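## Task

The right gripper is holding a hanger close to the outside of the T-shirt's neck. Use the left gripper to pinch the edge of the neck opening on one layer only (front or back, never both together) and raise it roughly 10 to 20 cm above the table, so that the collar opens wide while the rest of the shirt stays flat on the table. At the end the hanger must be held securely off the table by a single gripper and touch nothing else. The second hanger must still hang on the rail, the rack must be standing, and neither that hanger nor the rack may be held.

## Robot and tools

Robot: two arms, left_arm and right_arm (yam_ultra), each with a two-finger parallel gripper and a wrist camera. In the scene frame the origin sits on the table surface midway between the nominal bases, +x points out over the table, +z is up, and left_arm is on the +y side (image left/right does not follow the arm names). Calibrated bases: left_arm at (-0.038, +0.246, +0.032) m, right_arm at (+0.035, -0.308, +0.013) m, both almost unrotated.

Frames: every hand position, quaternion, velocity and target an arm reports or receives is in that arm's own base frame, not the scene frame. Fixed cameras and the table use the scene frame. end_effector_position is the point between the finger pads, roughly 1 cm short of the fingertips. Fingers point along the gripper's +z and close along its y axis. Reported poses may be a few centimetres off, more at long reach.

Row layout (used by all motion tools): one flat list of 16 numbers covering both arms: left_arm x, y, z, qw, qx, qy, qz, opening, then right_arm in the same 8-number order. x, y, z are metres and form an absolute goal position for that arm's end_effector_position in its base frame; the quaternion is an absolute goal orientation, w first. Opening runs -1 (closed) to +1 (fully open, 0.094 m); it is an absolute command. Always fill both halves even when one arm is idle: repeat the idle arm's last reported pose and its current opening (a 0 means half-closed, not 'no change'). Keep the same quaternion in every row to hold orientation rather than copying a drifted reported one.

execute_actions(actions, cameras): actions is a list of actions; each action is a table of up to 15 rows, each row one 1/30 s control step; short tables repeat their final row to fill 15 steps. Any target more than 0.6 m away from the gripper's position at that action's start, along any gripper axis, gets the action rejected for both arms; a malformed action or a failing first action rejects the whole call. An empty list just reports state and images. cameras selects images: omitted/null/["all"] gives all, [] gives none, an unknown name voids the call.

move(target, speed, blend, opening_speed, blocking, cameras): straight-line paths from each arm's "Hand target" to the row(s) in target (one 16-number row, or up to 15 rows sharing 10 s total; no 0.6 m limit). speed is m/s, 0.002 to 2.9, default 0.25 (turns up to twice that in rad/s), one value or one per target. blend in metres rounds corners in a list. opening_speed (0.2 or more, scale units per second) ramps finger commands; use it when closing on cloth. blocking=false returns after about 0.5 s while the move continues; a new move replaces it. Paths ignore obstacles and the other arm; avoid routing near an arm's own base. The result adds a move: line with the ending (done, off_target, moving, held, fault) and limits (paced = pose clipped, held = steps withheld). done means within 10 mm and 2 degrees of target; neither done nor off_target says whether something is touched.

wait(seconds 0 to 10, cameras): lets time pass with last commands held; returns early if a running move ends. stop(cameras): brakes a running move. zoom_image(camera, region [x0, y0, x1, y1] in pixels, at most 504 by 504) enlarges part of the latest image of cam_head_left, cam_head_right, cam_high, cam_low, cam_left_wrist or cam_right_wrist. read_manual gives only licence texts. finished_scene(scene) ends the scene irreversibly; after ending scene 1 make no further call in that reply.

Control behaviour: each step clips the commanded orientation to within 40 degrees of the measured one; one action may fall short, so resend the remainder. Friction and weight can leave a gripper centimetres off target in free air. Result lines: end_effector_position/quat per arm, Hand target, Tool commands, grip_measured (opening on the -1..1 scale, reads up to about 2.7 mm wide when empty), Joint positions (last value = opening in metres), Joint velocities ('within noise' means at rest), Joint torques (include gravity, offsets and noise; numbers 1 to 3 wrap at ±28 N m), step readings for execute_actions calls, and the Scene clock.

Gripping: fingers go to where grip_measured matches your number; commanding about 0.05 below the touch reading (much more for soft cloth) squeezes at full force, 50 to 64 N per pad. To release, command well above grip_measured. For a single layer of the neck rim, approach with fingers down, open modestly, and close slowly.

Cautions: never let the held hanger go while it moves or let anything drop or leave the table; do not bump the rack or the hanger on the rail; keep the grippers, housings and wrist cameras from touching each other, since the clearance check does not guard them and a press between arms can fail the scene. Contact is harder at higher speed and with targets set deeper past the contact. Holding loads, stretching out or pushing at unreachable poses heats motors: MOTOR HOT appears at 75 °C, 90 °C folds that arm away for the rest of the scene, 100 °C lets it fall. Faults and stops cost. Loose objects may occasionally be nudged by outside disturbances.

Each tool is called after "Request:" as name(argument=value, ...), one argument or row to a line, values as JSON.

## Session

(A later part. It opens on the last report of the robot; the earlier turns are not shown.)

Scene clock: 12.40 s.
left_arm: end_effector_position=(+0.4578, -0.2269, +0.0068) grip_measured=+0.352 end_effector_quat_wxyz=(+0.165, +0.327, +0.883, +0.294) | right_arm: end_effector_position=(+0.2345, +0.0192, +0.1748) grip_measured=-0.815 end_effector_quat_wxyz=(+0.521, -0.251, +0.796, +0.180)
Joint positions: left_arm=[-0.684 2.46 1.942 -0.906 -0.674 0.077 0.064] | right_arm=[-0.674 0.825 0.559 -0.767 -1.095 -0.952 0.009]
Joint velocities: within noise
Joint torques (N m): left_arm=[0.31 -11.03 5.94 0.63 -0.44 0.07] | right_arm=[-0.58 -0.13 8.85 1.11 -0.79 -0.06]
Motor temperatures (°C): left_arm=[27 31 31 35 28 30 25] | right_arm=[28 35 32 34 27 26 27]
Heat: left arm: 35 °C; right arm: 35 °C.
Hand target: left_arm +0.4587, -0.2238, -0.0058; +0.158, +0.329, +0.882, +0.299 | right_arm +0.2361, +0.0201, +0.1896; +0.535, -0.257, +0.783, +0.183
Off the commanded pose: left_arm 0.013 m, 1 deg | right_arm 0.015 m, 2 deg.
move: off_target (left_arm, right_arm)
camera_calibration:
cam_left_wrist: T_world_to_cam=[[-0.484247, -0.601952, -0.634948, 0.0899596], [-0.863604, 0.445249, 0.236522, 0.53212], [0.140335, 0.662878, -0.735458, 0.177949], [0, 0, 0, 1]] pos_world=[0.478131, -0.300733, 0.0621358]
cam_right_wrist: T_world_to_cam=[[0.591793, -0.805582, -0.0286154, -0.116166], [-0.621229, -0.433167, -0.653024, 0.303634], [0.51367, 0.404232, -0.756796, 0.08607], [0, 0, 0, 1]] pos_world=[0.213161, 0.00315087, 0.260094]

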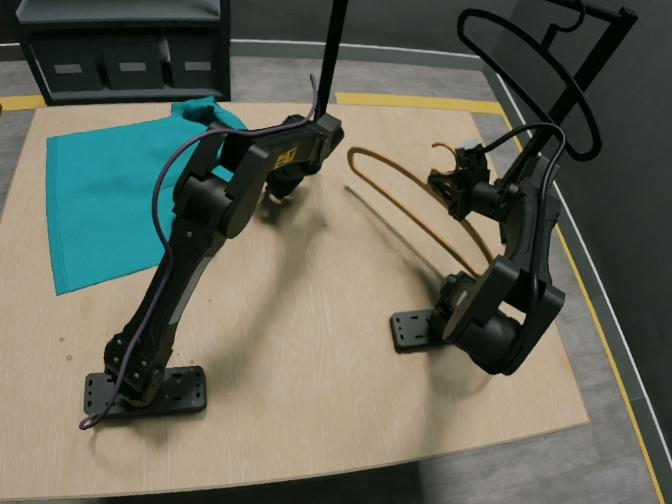

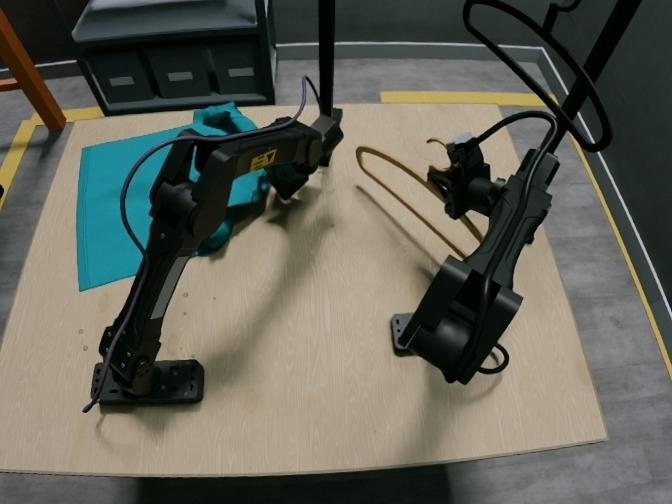

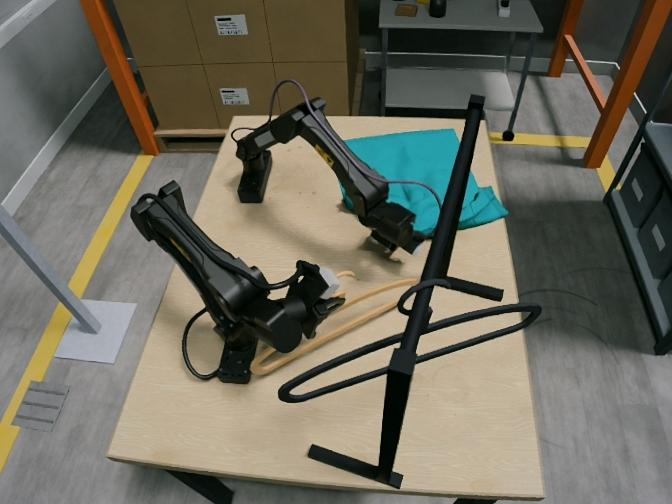

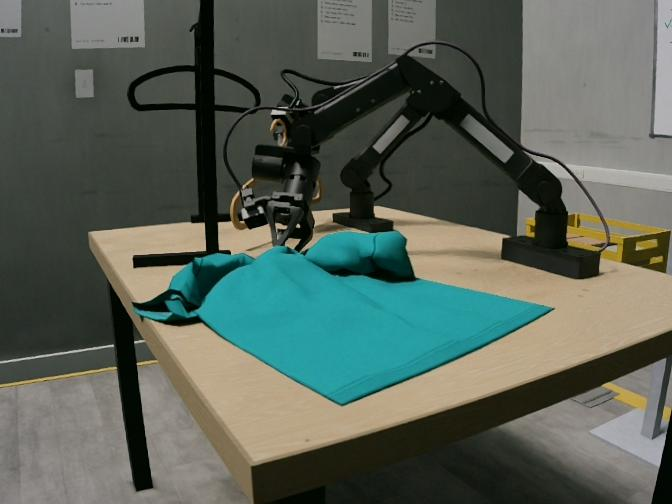

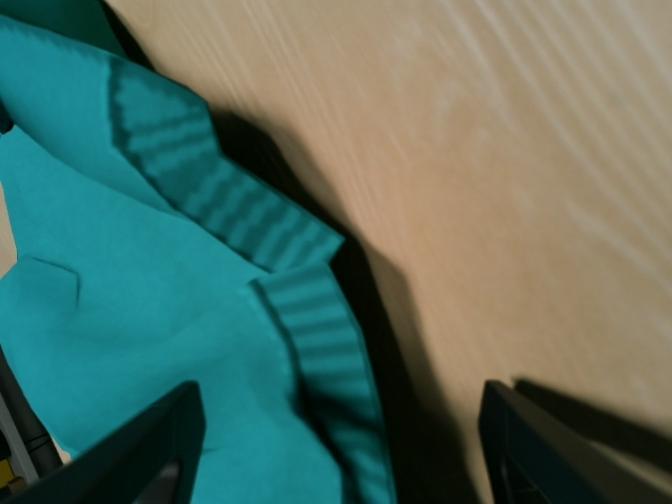

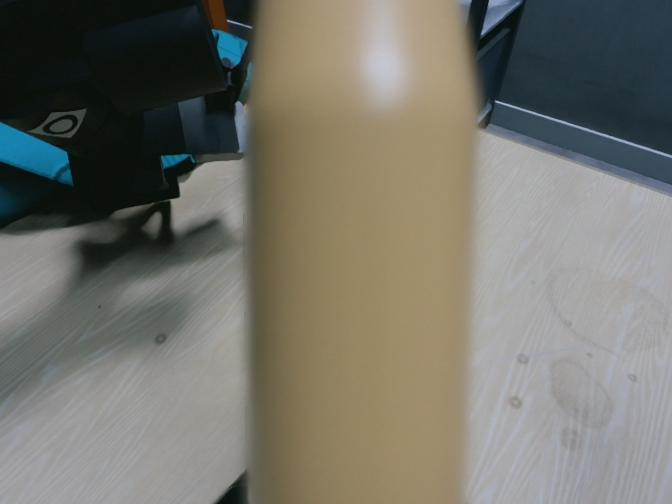

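Request:
move(
  target=[0.459,-0.224,-0.006,0.158,0.329,0.882,0.299,-1,0.236,0.02,0.19,0.5354,-0.2576,0.7833,0.1835,-1],
  speed=0.08,
  opening_speed=1,
)

Request:
zoom_image(
  camera="cam_low",
  region=[220, 160, 380, 280],
)

Request:
zoom_image(
  camera="cam_right_wrist",
  region=[0, 20, 260, 240],
)

Scene clock: 14.20 s.
left_arm: end_effector_position=(+0.4580, -0.2271, +0.0068) grip_measured=-0.981 end_effector_quat_wxyz=(+0.165, +0.327, +0.883, +0.294) | right_arm: end_effector_position=(+0.2344, +0.0193, +0.1748) grip_measured=-0.815 end_effector_quat_wxyz=(+0.521, -0.251, +0.796, +0.180)
Joint positions: left_arm=[-0.684 2.46 1.942 -0.905 -0.674 0.077 0.001] | right_arm=[-0.674 0.825 0.559 -0.767 -1.095 -0.952 0.009]
Joint velocities: within noise
Joint torques (N m): left_arm=[0.39 -11.02 5.91 0.64 -0.42 0.06] | right_arm=[-0.57 -0.13 8.84 1.11 -0.8 -0.06]
Motor temperatures (°C): left_arm=[27 31 32 35 28 30 25] | right_arm=[28 35 32 34 27 26 27]
Heat: left arm: 35 °C; right arm: 35 °C.
Hand target: left_arm +0.4587, -0.2238, -0.0058; +0.158, +0.329, +0.882, +0.299 | right_arm +0.2360, +0.0201, +0.1897; +0.535, -0.257, +0.783, +0.183
Off the commanded pose: left_arm 0.013 m, 1 deg | right_arm 0.015 m, 2 deg.
move: off_target (left_arm, right_arm)
camera_calibration:
cam_left_wrist: T_world_to_cam=[[-0.484176, -0.602316, -0.634656, 0.0897886], [-0.863545, 0.445784, 0.235726, 0.532456], [0.140938, 0.662187, -0.735965, 0.177675], [0, 0, 0, 1]] pos_world=[0.478232, -0.300933, 0.062234]
cam_right_wrist: T_world_to_cam=[[0.591969, -0.805451, -0.0286727, -0.116129], [-0.620988, -0.433141, -0.653271, 0.303587], [0.513758, 0.404521, -0.756581, 0.0860457], [0, 0, 0, 1]] pos_world=[0.213062, 0.00315241, 0.260095]

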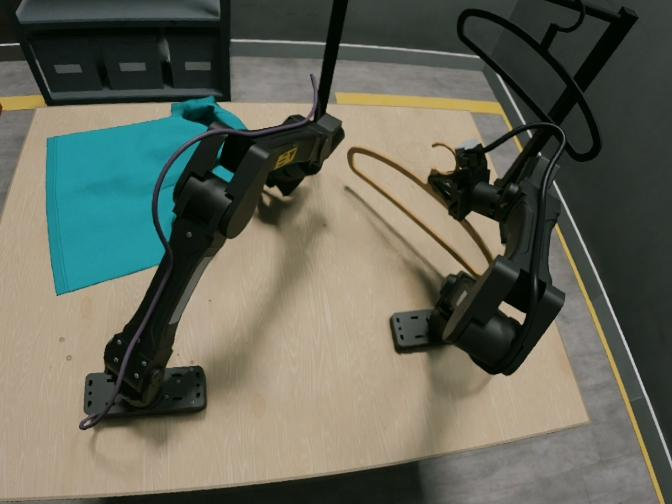

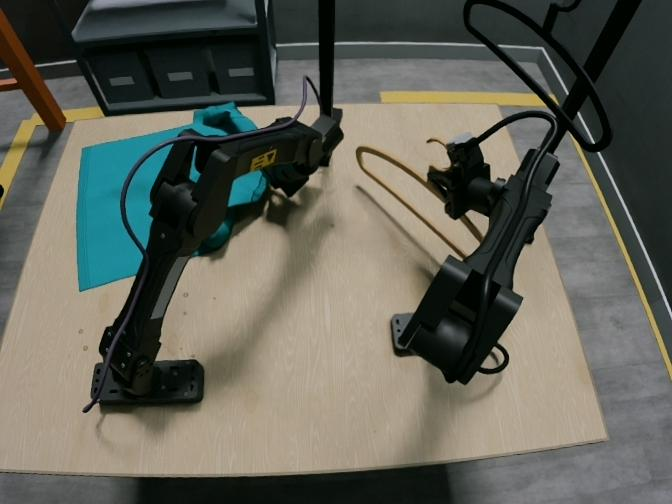

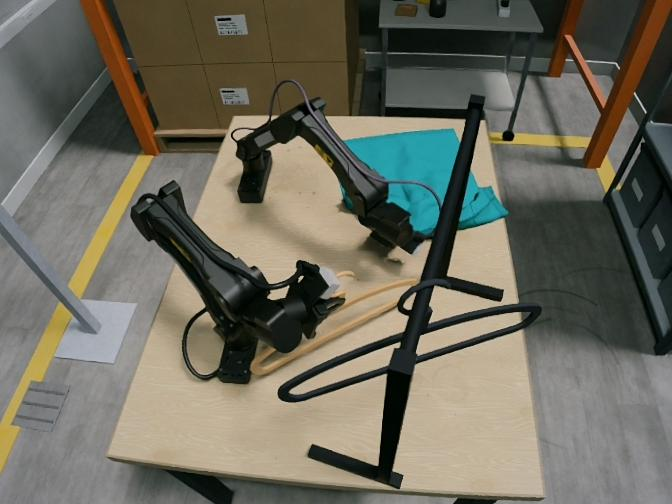

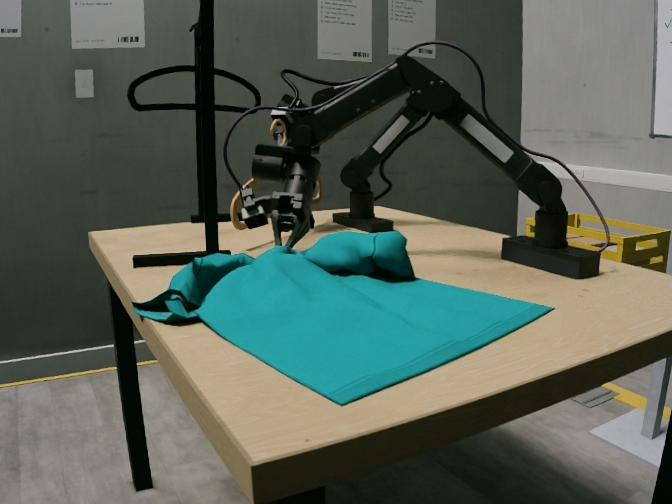

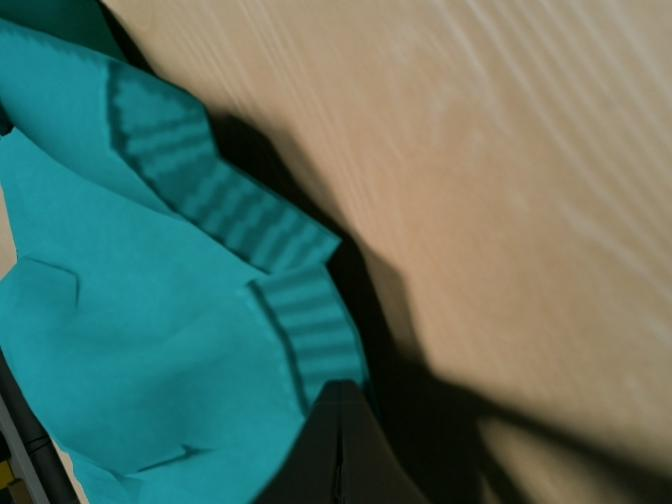

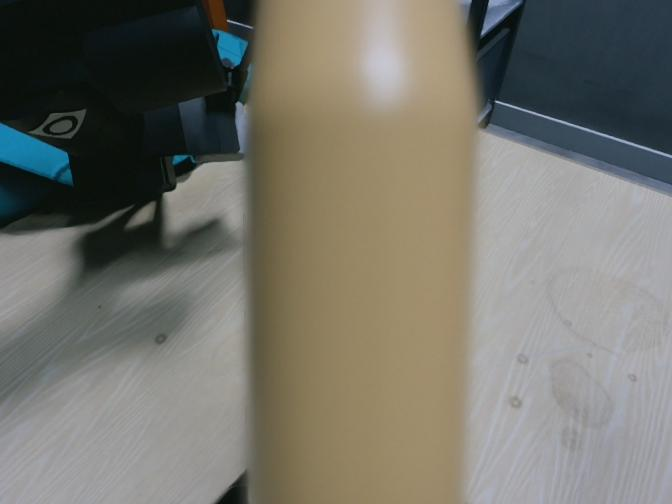

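Scaled by 3.150 from the camera's 672x504 image, which has a finer 960x720 frame.

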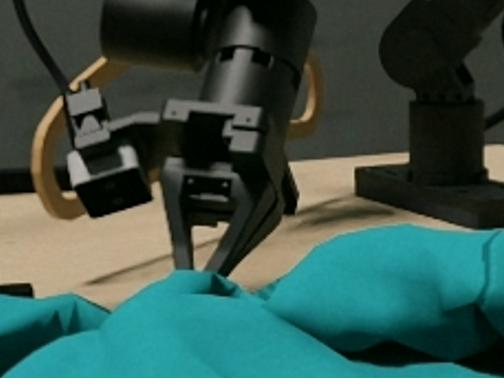

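Scaled by 1.938 from the camera's 672x504 image, which has a finer 960x720 frame.

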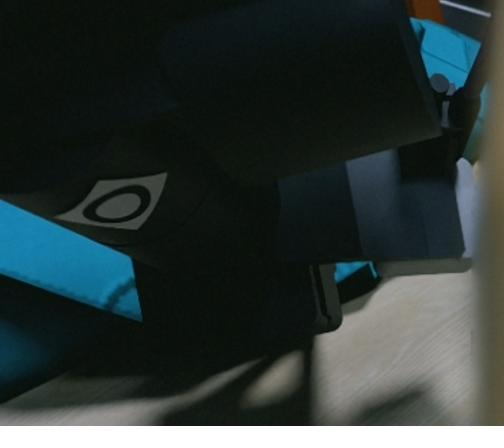

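Request:
move(
  target=[0.455,-0.228,0.035,0.158,0.329,0.882,0.299,-1,0.236,0.02,0.19,0.5354,-0.2576,0.7833,0.1835,-1],
  speed=0.1,
  cameras=["cam_left_wrist","cam_low","cam_right_wrist"],
)

Scene clock: 15.53 s.
left_arm: end_effector_position=(+0.4505, -0.2211, +0.0174) grip_measured=-0.982 end_effector_quat_wxyz=(+0.138, +0.337, +0.881, +0.303) | right_arm: end_effector_position=(+0.2344, +0.0193, +0.1748) grip_measured=-0.815 end_effector_quat_wxyz=(+0.521, -0.251, +0.796, +0.180)
Joint positions: left_arm=[-0.684 2.46 1.991 -1.015 -0.674 0.078 0.001] | right_arm=[-0.674 0.825 0.559 -0.767 -1.095 -0.952 0.009]
Joint velocities: within noise
Joint torques (N m): left_arm=[-0.55 -14.42 8.24 0.29 -0.46 -0.12] | right_arm=[-0.57 -0.13 8.84 1.11 -0.8 -0.06]
Motor temperatures (°C): left_arm=[27 31 32 35 28 30 25] | right_arm=[28 35 32 34 27 26 27]
Heat: left arm: 35 °C; right arm: 35 °C.
Hand target: left_arm +0.4548, -0.2277, +0.0349; +0.158, +0.329, +0.882, +0.299 | right_arm +0.2361, +0.0201, +0.1897; +0.535, -0.257, +0.783, +0.183
Off the commanded pose: left_arm 0.019 m, 3 deg | right_arm 0.015 m, 2 deg.
move: off_target (left_arm, right_arm)
camera_calibration:
cam_left_wrist: T_world_to_cam=[[-0.514424, -0.577889, -0.633571, 0.115511], [-0.850868, 0.435933, 0.293235, 0.51196], [0.106738, 0.689932, -0.715962, 0.203739], [0, 0, 0, 1]] pos_world=[0.473285, -0.296994, 0.0689295]
cam_right_wrist: T_world_to_cam=[[0.591969, -0.805451, -0.0286727, -0.116129], [-0.620988, -0.433141, -0.653271, 0.303587], [0.513758, 0.404521, -0.756581, 0.0860457], [0, 0, 0, 1]] pos_world=[0.213062, 0.00315241, 0.260095]
Images, in order (width x height): cam_low 672x504, cam_left_wrist 672x504, cam_right_wrist 672x504.

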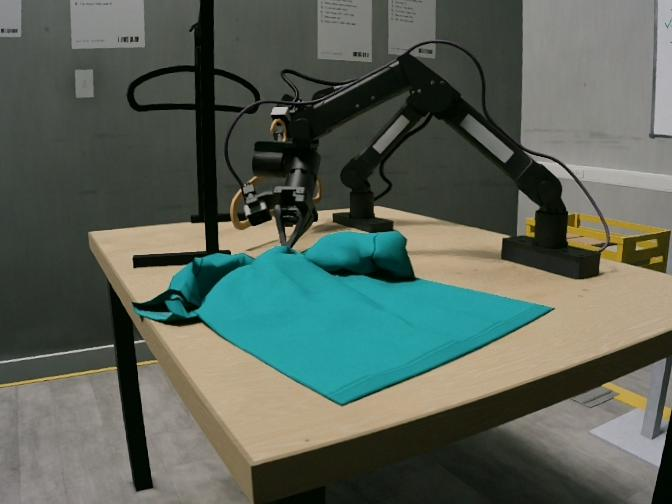

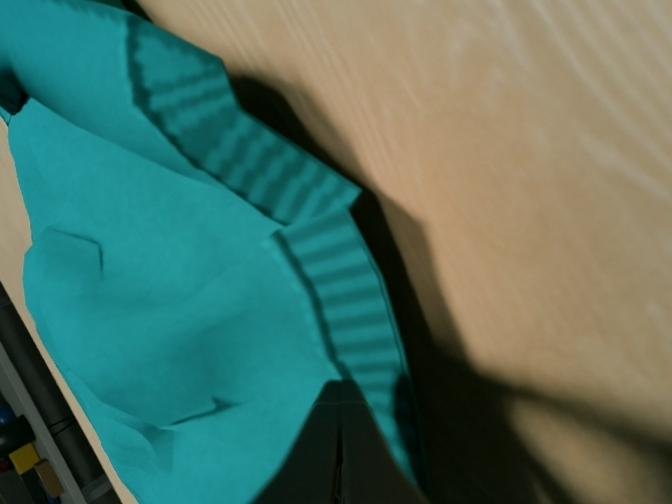

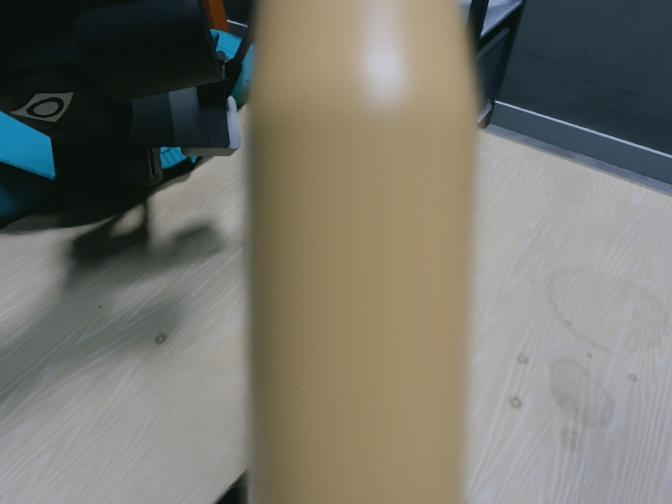

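Request:
move(
  target=[
    [0.435,-0.26,0.06,0.158,0.329,0.882,0.299,-1,0.236,0.02,0.19,0.5354,-0.2576,0.7833,0.1835,-1],
    [0.43,-0.285,0.02,0.1196,0.2018,0.836,0.4957,-0.4,0.236,0.02,0.19,0.5354,-0.2576,0.7833,0.1835,-1],
    [0.43,-0.285,-0.004,0.1196,0.2018,0.836,0.4957,-0.4,0.236,0.02,0.19,0.5354,-0.2576,0.7833,0.1835,-1],
  ],
)

Request:
zoom_image(
  camera="cam_right_wrist",
  region=[0, 20, 260, 240],
)

Scene clock: 19.97 s.
left_arm: end_effector_position=(+0.4278, -0.2851, -0.0004) grip_measured=-0.402 end_effector_quat_wxyz=(+0.195, +0.263, +0.841, +0.432) | right_arm: end_effector_position=(+0.2344, +0.0193, +0.1749) grip_measured=-0.815 end_effector_quat_wxyz=(+0.521, -0.251, +0.796, +0.180)
Joint positions: left_arm=[-0.883 2.948 2.699 -1.552 -0.969 -0.398 0.028] | right_arm=[-0.674 0.824 0.559 -0.767 -1.095 -0.952 0.009]
Joint velocities: within noise
Joint torques (N m): left_arm=[-0.06 -12.48 7.95 -0.13 -0.7 -0.18] | right_arm=[-0.57 -0.14 8.84 1.11 -0.79 -0.06]
Motor temperatures (°C): left_arm=[27 32 32 35 28 30 26] | right_arm=[28 35 32 34 27 26 27]
Heat: left arm: 35 °C; right arm: 35 °C.
Hand target: left_arm +0.4297, -0.2845, -0.0040; +0.202, +0.258, +0.837, +0.439 | right_arm +0.2360, +0.0201, +0.1897; +0.536, -0.258, +0.783, +0.183
Off the commanded pose: left_arm 0.004 m, 13 deg | right_arm 0.015 m, 2 deg.
joint sent to its limit (left arm) — joint 4 (wrist pitch), lower limit. The joint targets are off in orientation, not in position.
move: off_target (left_arm, right_arm); target 2's new opening was sent with left_arm's hand 0.003 m and 14 deg from that target
camera_calibration:
cam_left_wrist: T_world_to_cam=[[-0.276934, -0.477232, -0.834, -0.0173674], [-0.943716, 0.298443, 0.14259, 0.526188], [0.180853, 0.826548, -0.533021, 0.244825], [0, 0, 0, 1]] pos_world=[0.447485, -0.367685, 0.0409831]
cam_right_wrist: T_world_to_cam=[[0.592053, -0.805415, -0.0279273, -0.116341], [-0.620656, -0.433586, -0.653292, 0.303588], [0.514062, 0.404116, -0.756591, 0.0860601], [0, 0, 0, 1]] pos_world=[0.213063, 0.00314992, 0.260194]

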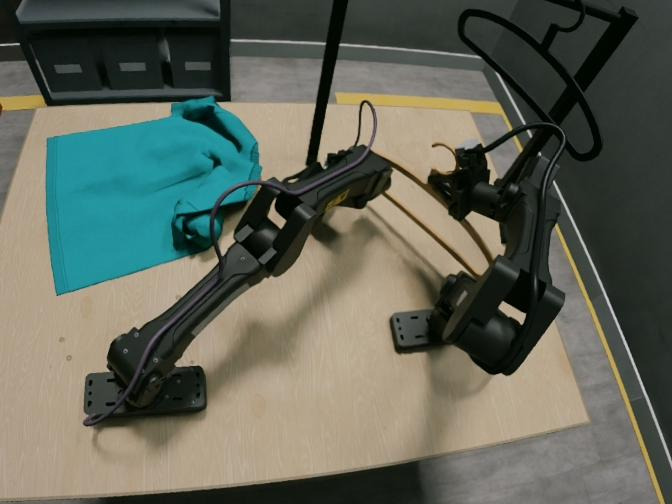

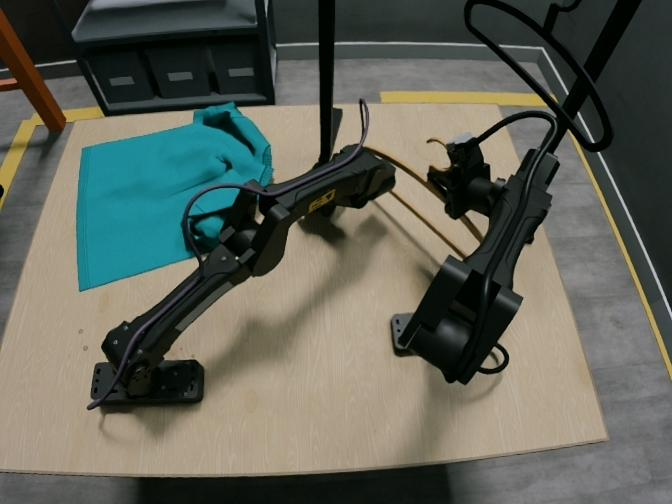

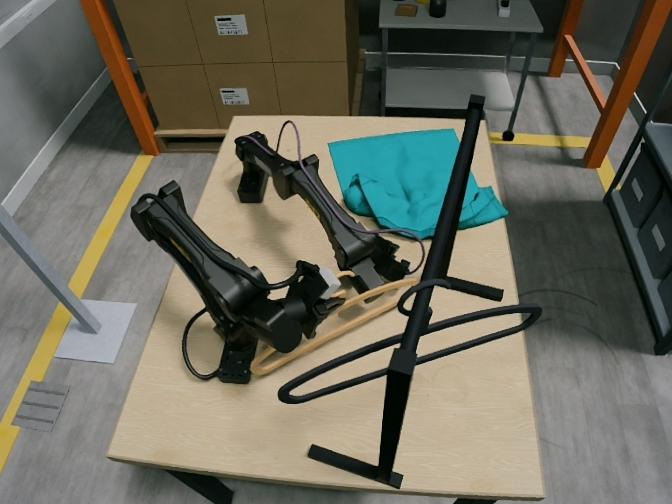

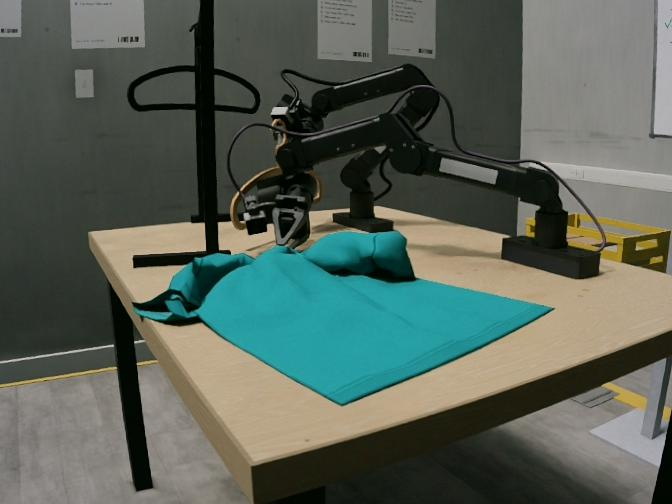

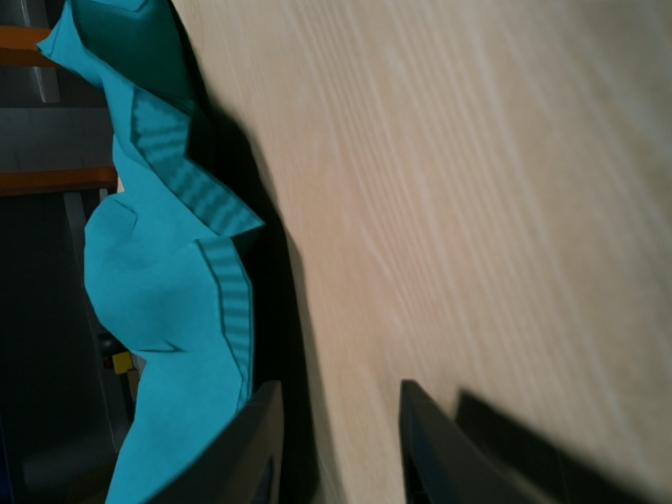

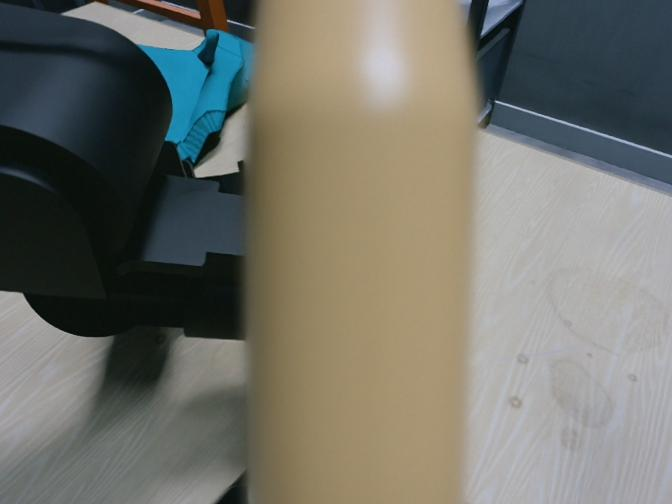

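Scaled by 1.938 from the camera's 672x504 image, which has a finer 960x720 frame.

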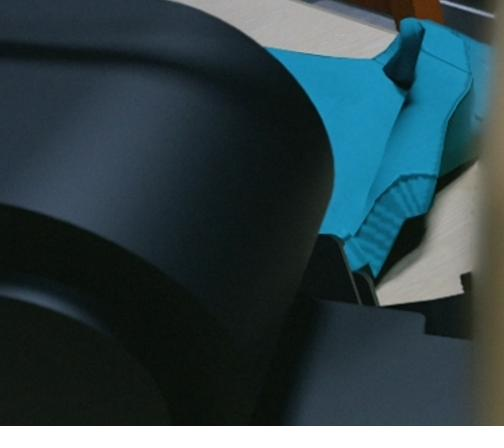

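Request:
move(
  target=[
    [0.447,-0.235,-0.010,0.15,0.235,0.84,0.46,-0.4,0.236,0.02,0.19,0.5354,-0.2576,0.7833,0.1835,-1],
  ],
  speed=0.1,
)

Request:
zoom_image(
  camera="cam_right_wrist",
  region=[0, 20, 260, 240],
)

Request:
zoom_image(
  camera="cam_left_wrist",
  region=[100, 204, 500, 504],
)

Scene clock: 21.33 s.
left_arm: end_effector_position=(+0.4480, -0.2359, -0.0099) grip_measured=-0.402 end_effector_quat_wxyz=(+0.156, +0.232, +0.848, +0.451) | right_arm: end_effector_position=(+0.2344, +0.0193, +0.1748) grip_measured=-0.815 end_effector_quat_wxyz=(+0.521, -0.251, +0.796, +0.180)
Joint positions: left_arm=[-0.785 2.948 2.653 -1.552 -0.969 -0.397 0.028] | right_arm=[-0.674 0.825 0.559 -0.767 -1.095 -0.952 0.009]
Joint velocities: within noise
Joint torques (N m): left_arm=[-0.31 -14.09 5.35 -0.19 -0.59 0.01] | right_arm=[-0.57 -0.14 8.84 1.11 -0.79 -0.06]
Motor temperatures (°C): left_arm=[27 32 32 35 28 30 26] | right_arm=[28 35 32 34 27 26 28]
Heat: left arm: 35 °C; right arm: 35 °C.
Hand target: left_arm +0.4469, -0.2349, -0.0100; +0.154, +0.238, +0.842, +0.459 | right_arm +0.2361, +0.0201, +0.1897; +0.535, -0.257, +0.783, +0.183
Off the commanded pose: left_arm 0.001 m, 2 deg | right_arm 0.015 m, 2 deg.
joint sent to its limit (left arm) — joint 4 (wrist pitch), lower limit. The joint targets still meet the commanded pose.
move: off_target (right_arm)
camera_calibration:
cam_left_wrist: T_world_to_cam=[[-0.257378, -0.473993, -0.842073, -0.00435515], [-0.962835, 0.199641, 0.181913, 0.517581], [0.0818866, 0.857598, -0.507761, 0.247351], [0, 0, 0, 1]] pos_world=[0.476969, -0.317522, 0.0277729]
cam_right_wrist: T_world_to_cam=[[0.592025, -0.805422, -0.0283228, -0.116234], [-0.620838, -0.433375, -0.653258, 0.303552], [0.513874, 0.404329, -0.756605, 0.0860278], [0, 0, 0, 1]] pos_world=[0.213062, 0.00315121, 0.260095]

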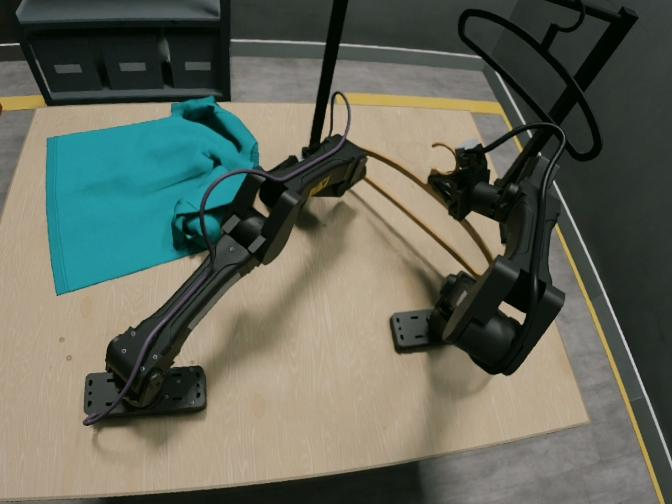

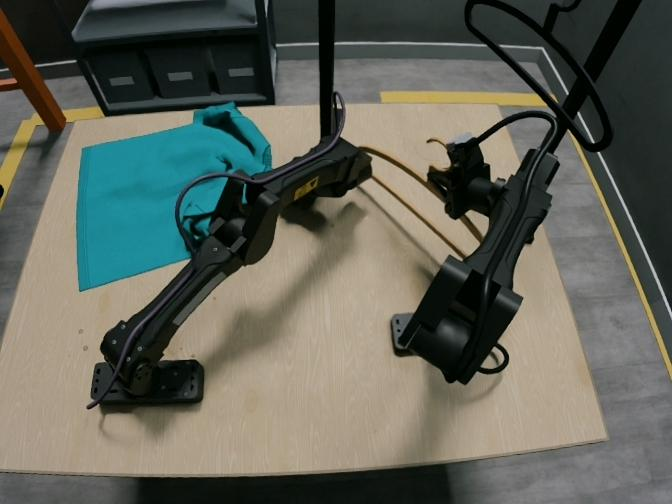

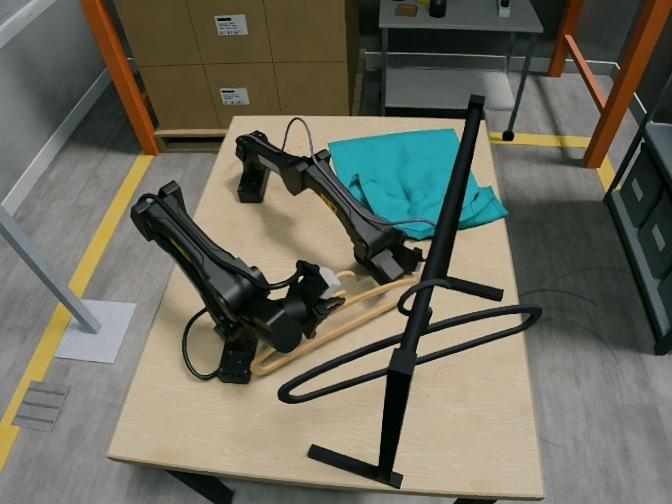

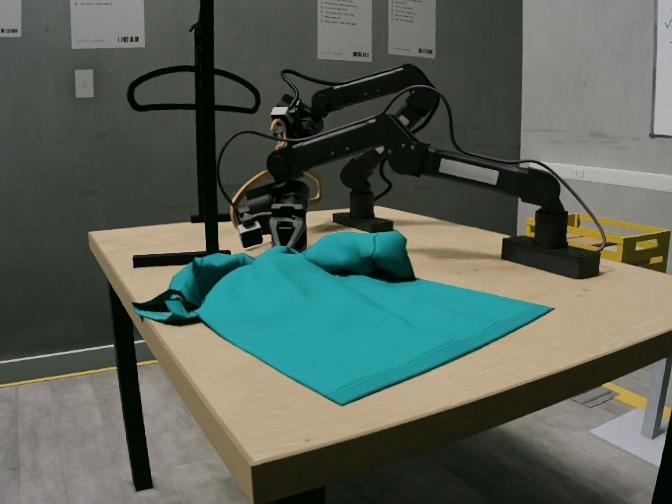

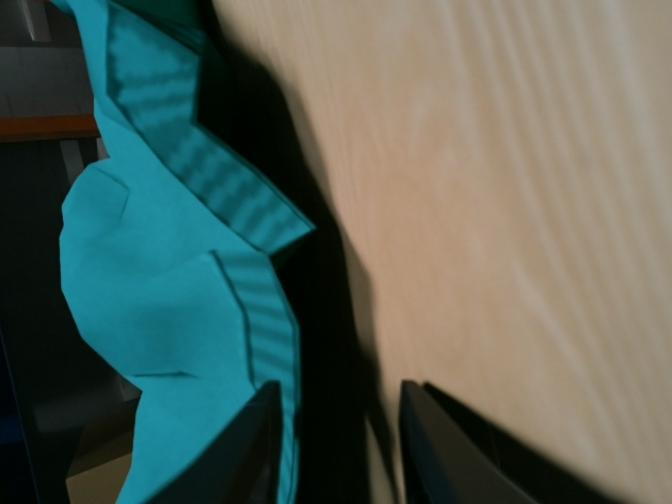

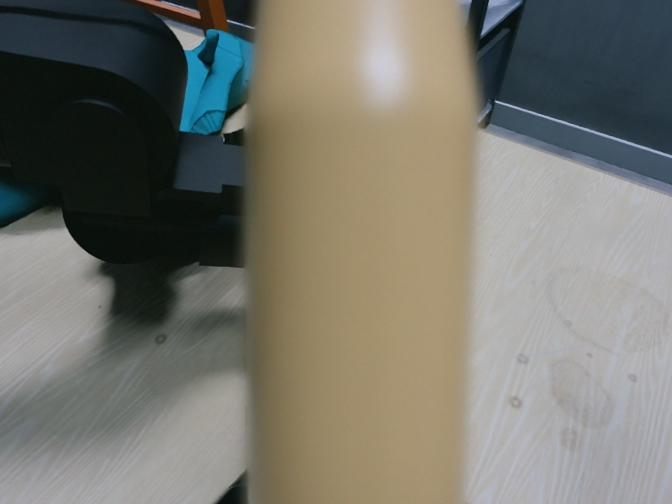

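Scaled by 1.938 from the camera's 672x504 image, which has a finer 960x720 frame.

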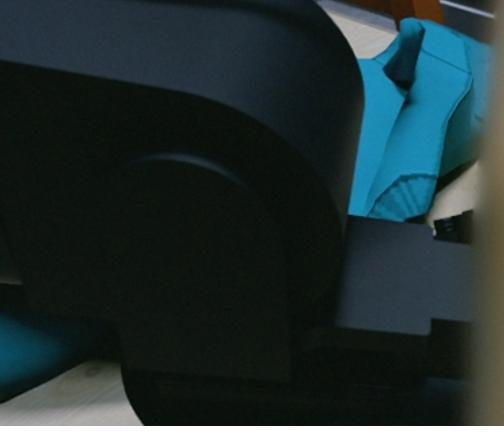

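Scaled by 1.260 from the camera's 672x504 image, which has a finer 960x720 frame.

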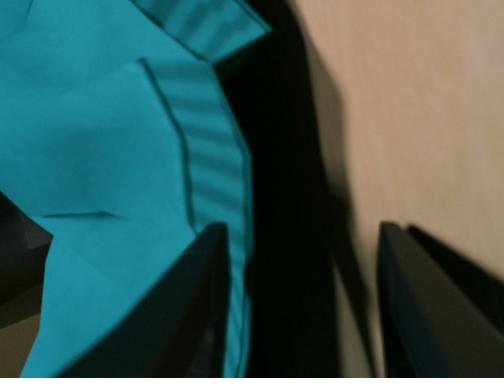

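Request:
move(
  target=[
    [0.456,-0.217,-0.009,0.154,0.238,0.842,0.459,-0.4,0.236,0.02,0.19,0.5354,-0.2576,0.7833,0.1835,-1],
  ],
  speed=0.08,
  cameras=["cam_left_wrist"],
)

Request:
move(
  target=[
    [0.456,-0.217,-0.009,0.154,0.238,0.842,0.459,-1,0.236,0.02,0.19,0.5354,-0.2576,0.7833,0.1835,-1],
  ],
  opening_speed=1,
  cameras=["cam_left_wrist"],
)

Scene clock: 22.70 s.
left_arm: end_effector_position=(+0.4513, -0.2160, -0.0145) grip_measured=-0.402 end_effector_quat_wxyz=(+0.141, +0.252, +0.827, +0.483) | right_arm: end_effector_position=(+0.2344, +0.0193, +0.1748) grip_measured=-0.815 end_effector_quat_wxyz=(+0.521, -0.251, +0.796, +0.180)
Joint positions: left_arm=[-0.762 2.9 2.499 -1.477 -1.026 -0.344 0.028] | right_arm=[-0.674 0.825 0.559 -0.767 -1.095 -0.952 0.009]
Joint velocities: within noise
Joint torques (N m): left_arm=[0.92 -16.58 4.45 0.22 -0.18 0.04] | right_arm=[-0.55 -0.13 8.84 1.11 -0.8 -0.06]
Motor temperatures (°C): left_arm=[27 32 32 35 28 30 25] | right_arm=[28 35 32 34 27 26 28]
Heat: left arm: 35 °C; right arm: 35 °C.
Hand target: left_arm +0.4560, -0.2172, -0.0089; +0.151, +0.236, +0.842, +0.461 | right_arm +0.2361, +0.0201, +0.1896; +0.535, -0.257, +0.783, +0.183
Off the commanded pose: left_arm 0.007 m, 4 deg | right_arm 0.015 m, 2 deg.
move: off_target (left_arm, right_arm)
camera_calibration:
cam_left_wrist: T_world_to_cam=[[-0.284859, -0.394937, -0.87343, 0.0311835], [-0.954328, 0.202468, 0.219693, 0.514966], [0.0900767, 0.89612, -0.434575, 0.233465], [0, 0, 0, 1]] pos_world=[0.479299, -0.301162, 0.0155601]
Images, in order (width x height): cam_left_wrist 672x504.

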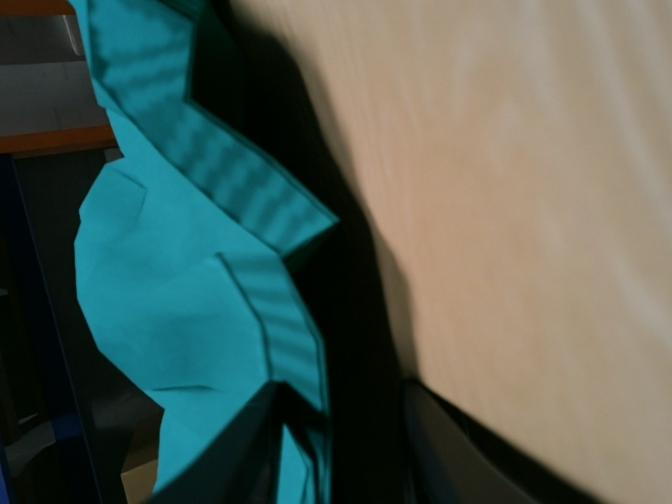

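Scene clock: 23.67 s.
left_arm: end_effector_position=(+0.4501, -0.2161, -0.0220) grip_measured=-0.981 end_effector_quat_wxyz=(+0.139, +0.250, +0.833, +0.473) | right_arm: end_effector_position=(+0.2344, +0.0193, +0.1748) grip_measured=-0.815 end_effector_quat_wxyz=(+0.521, -0.251, +0.796, +0.180)
Joint positions: left_arm=[-0.76 2.892 2.468 -1.441 -1.005 -0.339 0.001] | right_arm=[-0.674 0.825 0.559 -0.767 -1.095 -0.952 0.009]
Joint velocities: within noise
Joint torques (N m): left_arm=[0.75 -17.06 4.45 0.15 -0.39 0.07] | right_arm=[-0.55 -0.13 8.84 1.11 -0.8 -0.06]
Motor temperatures (°C): left_arm=[27 33 32 35 28 30 26] | right_arm=[28 35 32 34 27 26 28]
Heat: left arm: 35 °C; right arm: 35 °C.
Hand target: left_arm +0.4559, -0.2168, -0.0090; +0.153, +0.237, +0.842, +0.460 | right_arm +0.2361, +0.0201, +0.1896; +0.535, -0.257, +0.783, +0.183
Off the commanded pose: left_arm 0.014 m, 3 deg | right_arm 0.015 m, 2 deg.
move: off_target (left_arm, right_arm)
camera_calibration:
cam_left_wrist: T_world_to_cam=[[-0.289285, -0.414951, -0.86263, 0.0220784], [-0.953815, 0.20115, 0.223105, 0.514966], [0.0809405, 0.88733, -0.453976, 0.232103], [0, 0, 0, 1]] pos_world=[0.478783, -0.300376, 0.00952318]
Images, in order (width x height): cam_left_wrist 672x504.

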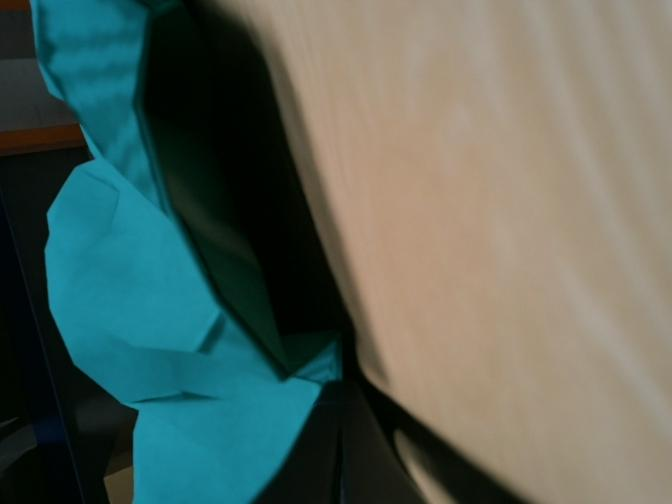

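Request:
move(
  target=[
    [0.453,-0.205,0.115,0.154,0.238,0.842,0.459,-1,0.236,0.02,0.19,0.5354,-0.2576,0.7833,0.1835,-1],
  ],
  speed=0.12,
)

Request:
zoom_image(
  camera="cam_right_wrist",
  region=[0, 0, 300, 252],
)

Request:
zoom_image(
  camera="cam_low",
  region=[120, 130, 460, 385],
)

Scene clock: 25.53 s.
left_arm: end_effector_position=(+0.4517, -0.2099, +0.0902) grip_measured=-0.981 end_effector_quat_wxyz=(+0.156, +0.258, +0.840, +0.451) | right_arm: end_effector_position=(+0.2344, +0.0193, +0.1748) grip_measured=-0.815 end_effector_quat_wxyz=(+0.521, -0.251, +0.796, +0.180)
Joint positions: left_arm=[-0.744 2.641 2.45 -1.55 -0.985 -0.24 0.001] | right_arm=[-0.674 0.825 0.559 -0.767 -1.095 -0.952 0.009]
Joint velocities: within noise
Joint torques (N m): left_arm=[0.58 -17.26 5.46 -0.03 -0.67 -0.01] | right_arm=[-0.57 -0.14 8.84 1.11 -0.79 -0.05]
Motor temperatures (°C): left_arm=[27 33 32 35 28 30 26] | right_arm=[28 35 32 34 27 26 28]
Heat: left arm: 35 °C; right arm: 35 °C.
Hand target: left_arm +0.4532, -0.2047, +0.1141; +0.171, +0.248, +0.840, +0.451 | right_arm +0.2361, +0.0201, +0.1896; +0.535, -0.257, +0.783, +0.183
Off the commanded pose: left_arm 0.025 m, 2 deg | right_arm 0.015 m, 2 deg.
joint sent to its limit (left arm) — joint 4 (wrist pitch), lower limit. The joint targets still meet the commanded pose.
move: off_target (left_arm, right_arm)
camera_calibration:
cam_left_wrist: T_world_to_cam=[[-0.296432, -0.448904, -0.842979, 0.116229], [-0.948368, 0.242614, 0.204295, 0.498194], [0.11281, 0.860014, -0.497645, 0.26126], [0, 0, 0, 1]] pos_world=[0.477452, -0.293381, 0.126215]
cam_right_wrist: T_world_to_cam=[[0.592025, -0.805422, -0.0283228, -0.116234], [-0.620838, -0.433375, -0.653258, 0.303552], [0.513874, 0.404329, -0.756605, 0.0860278], [0, 0, 0, 1]] pos_world=[0.213062, 0.00315121, 0.260095]

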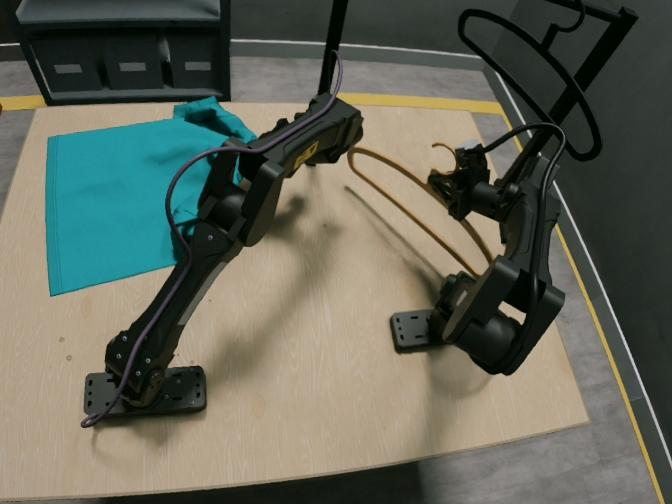

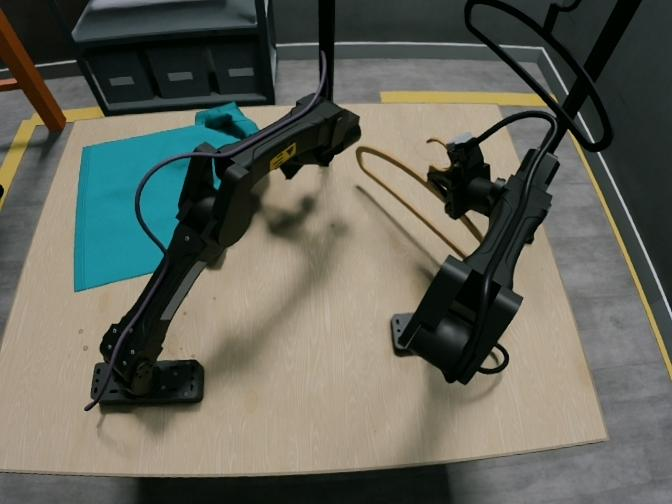

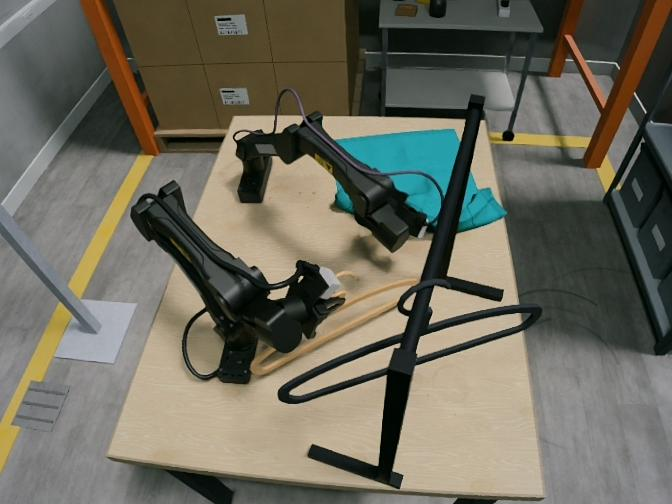

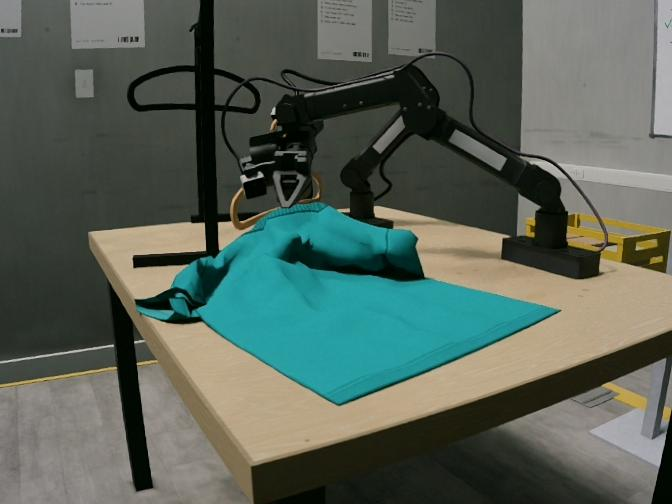

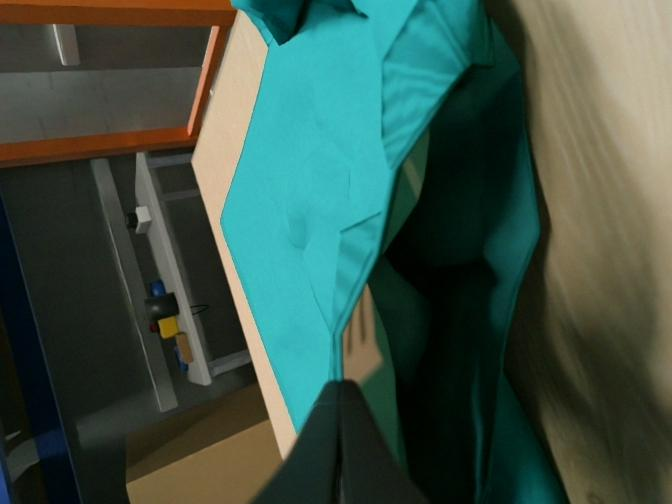

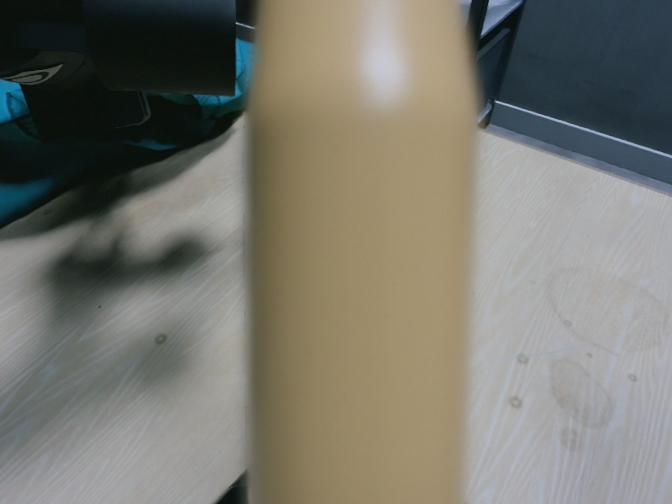

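Scaled by 1.680 from the camera's 672x504 image, which has a finer 960x720 frame.

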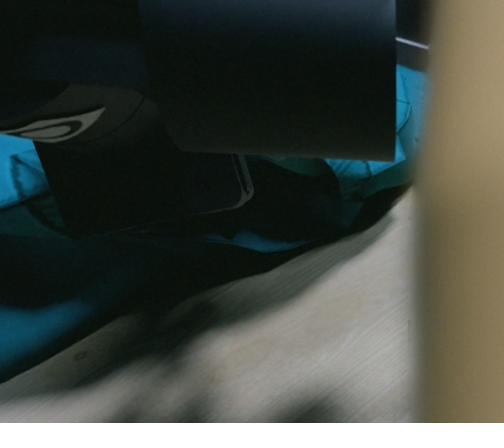

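Scaled by 1.482 from the camera's 672x504 image, which has a finer 960x720 frame.

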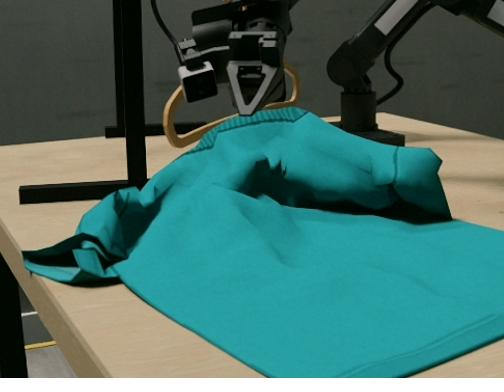

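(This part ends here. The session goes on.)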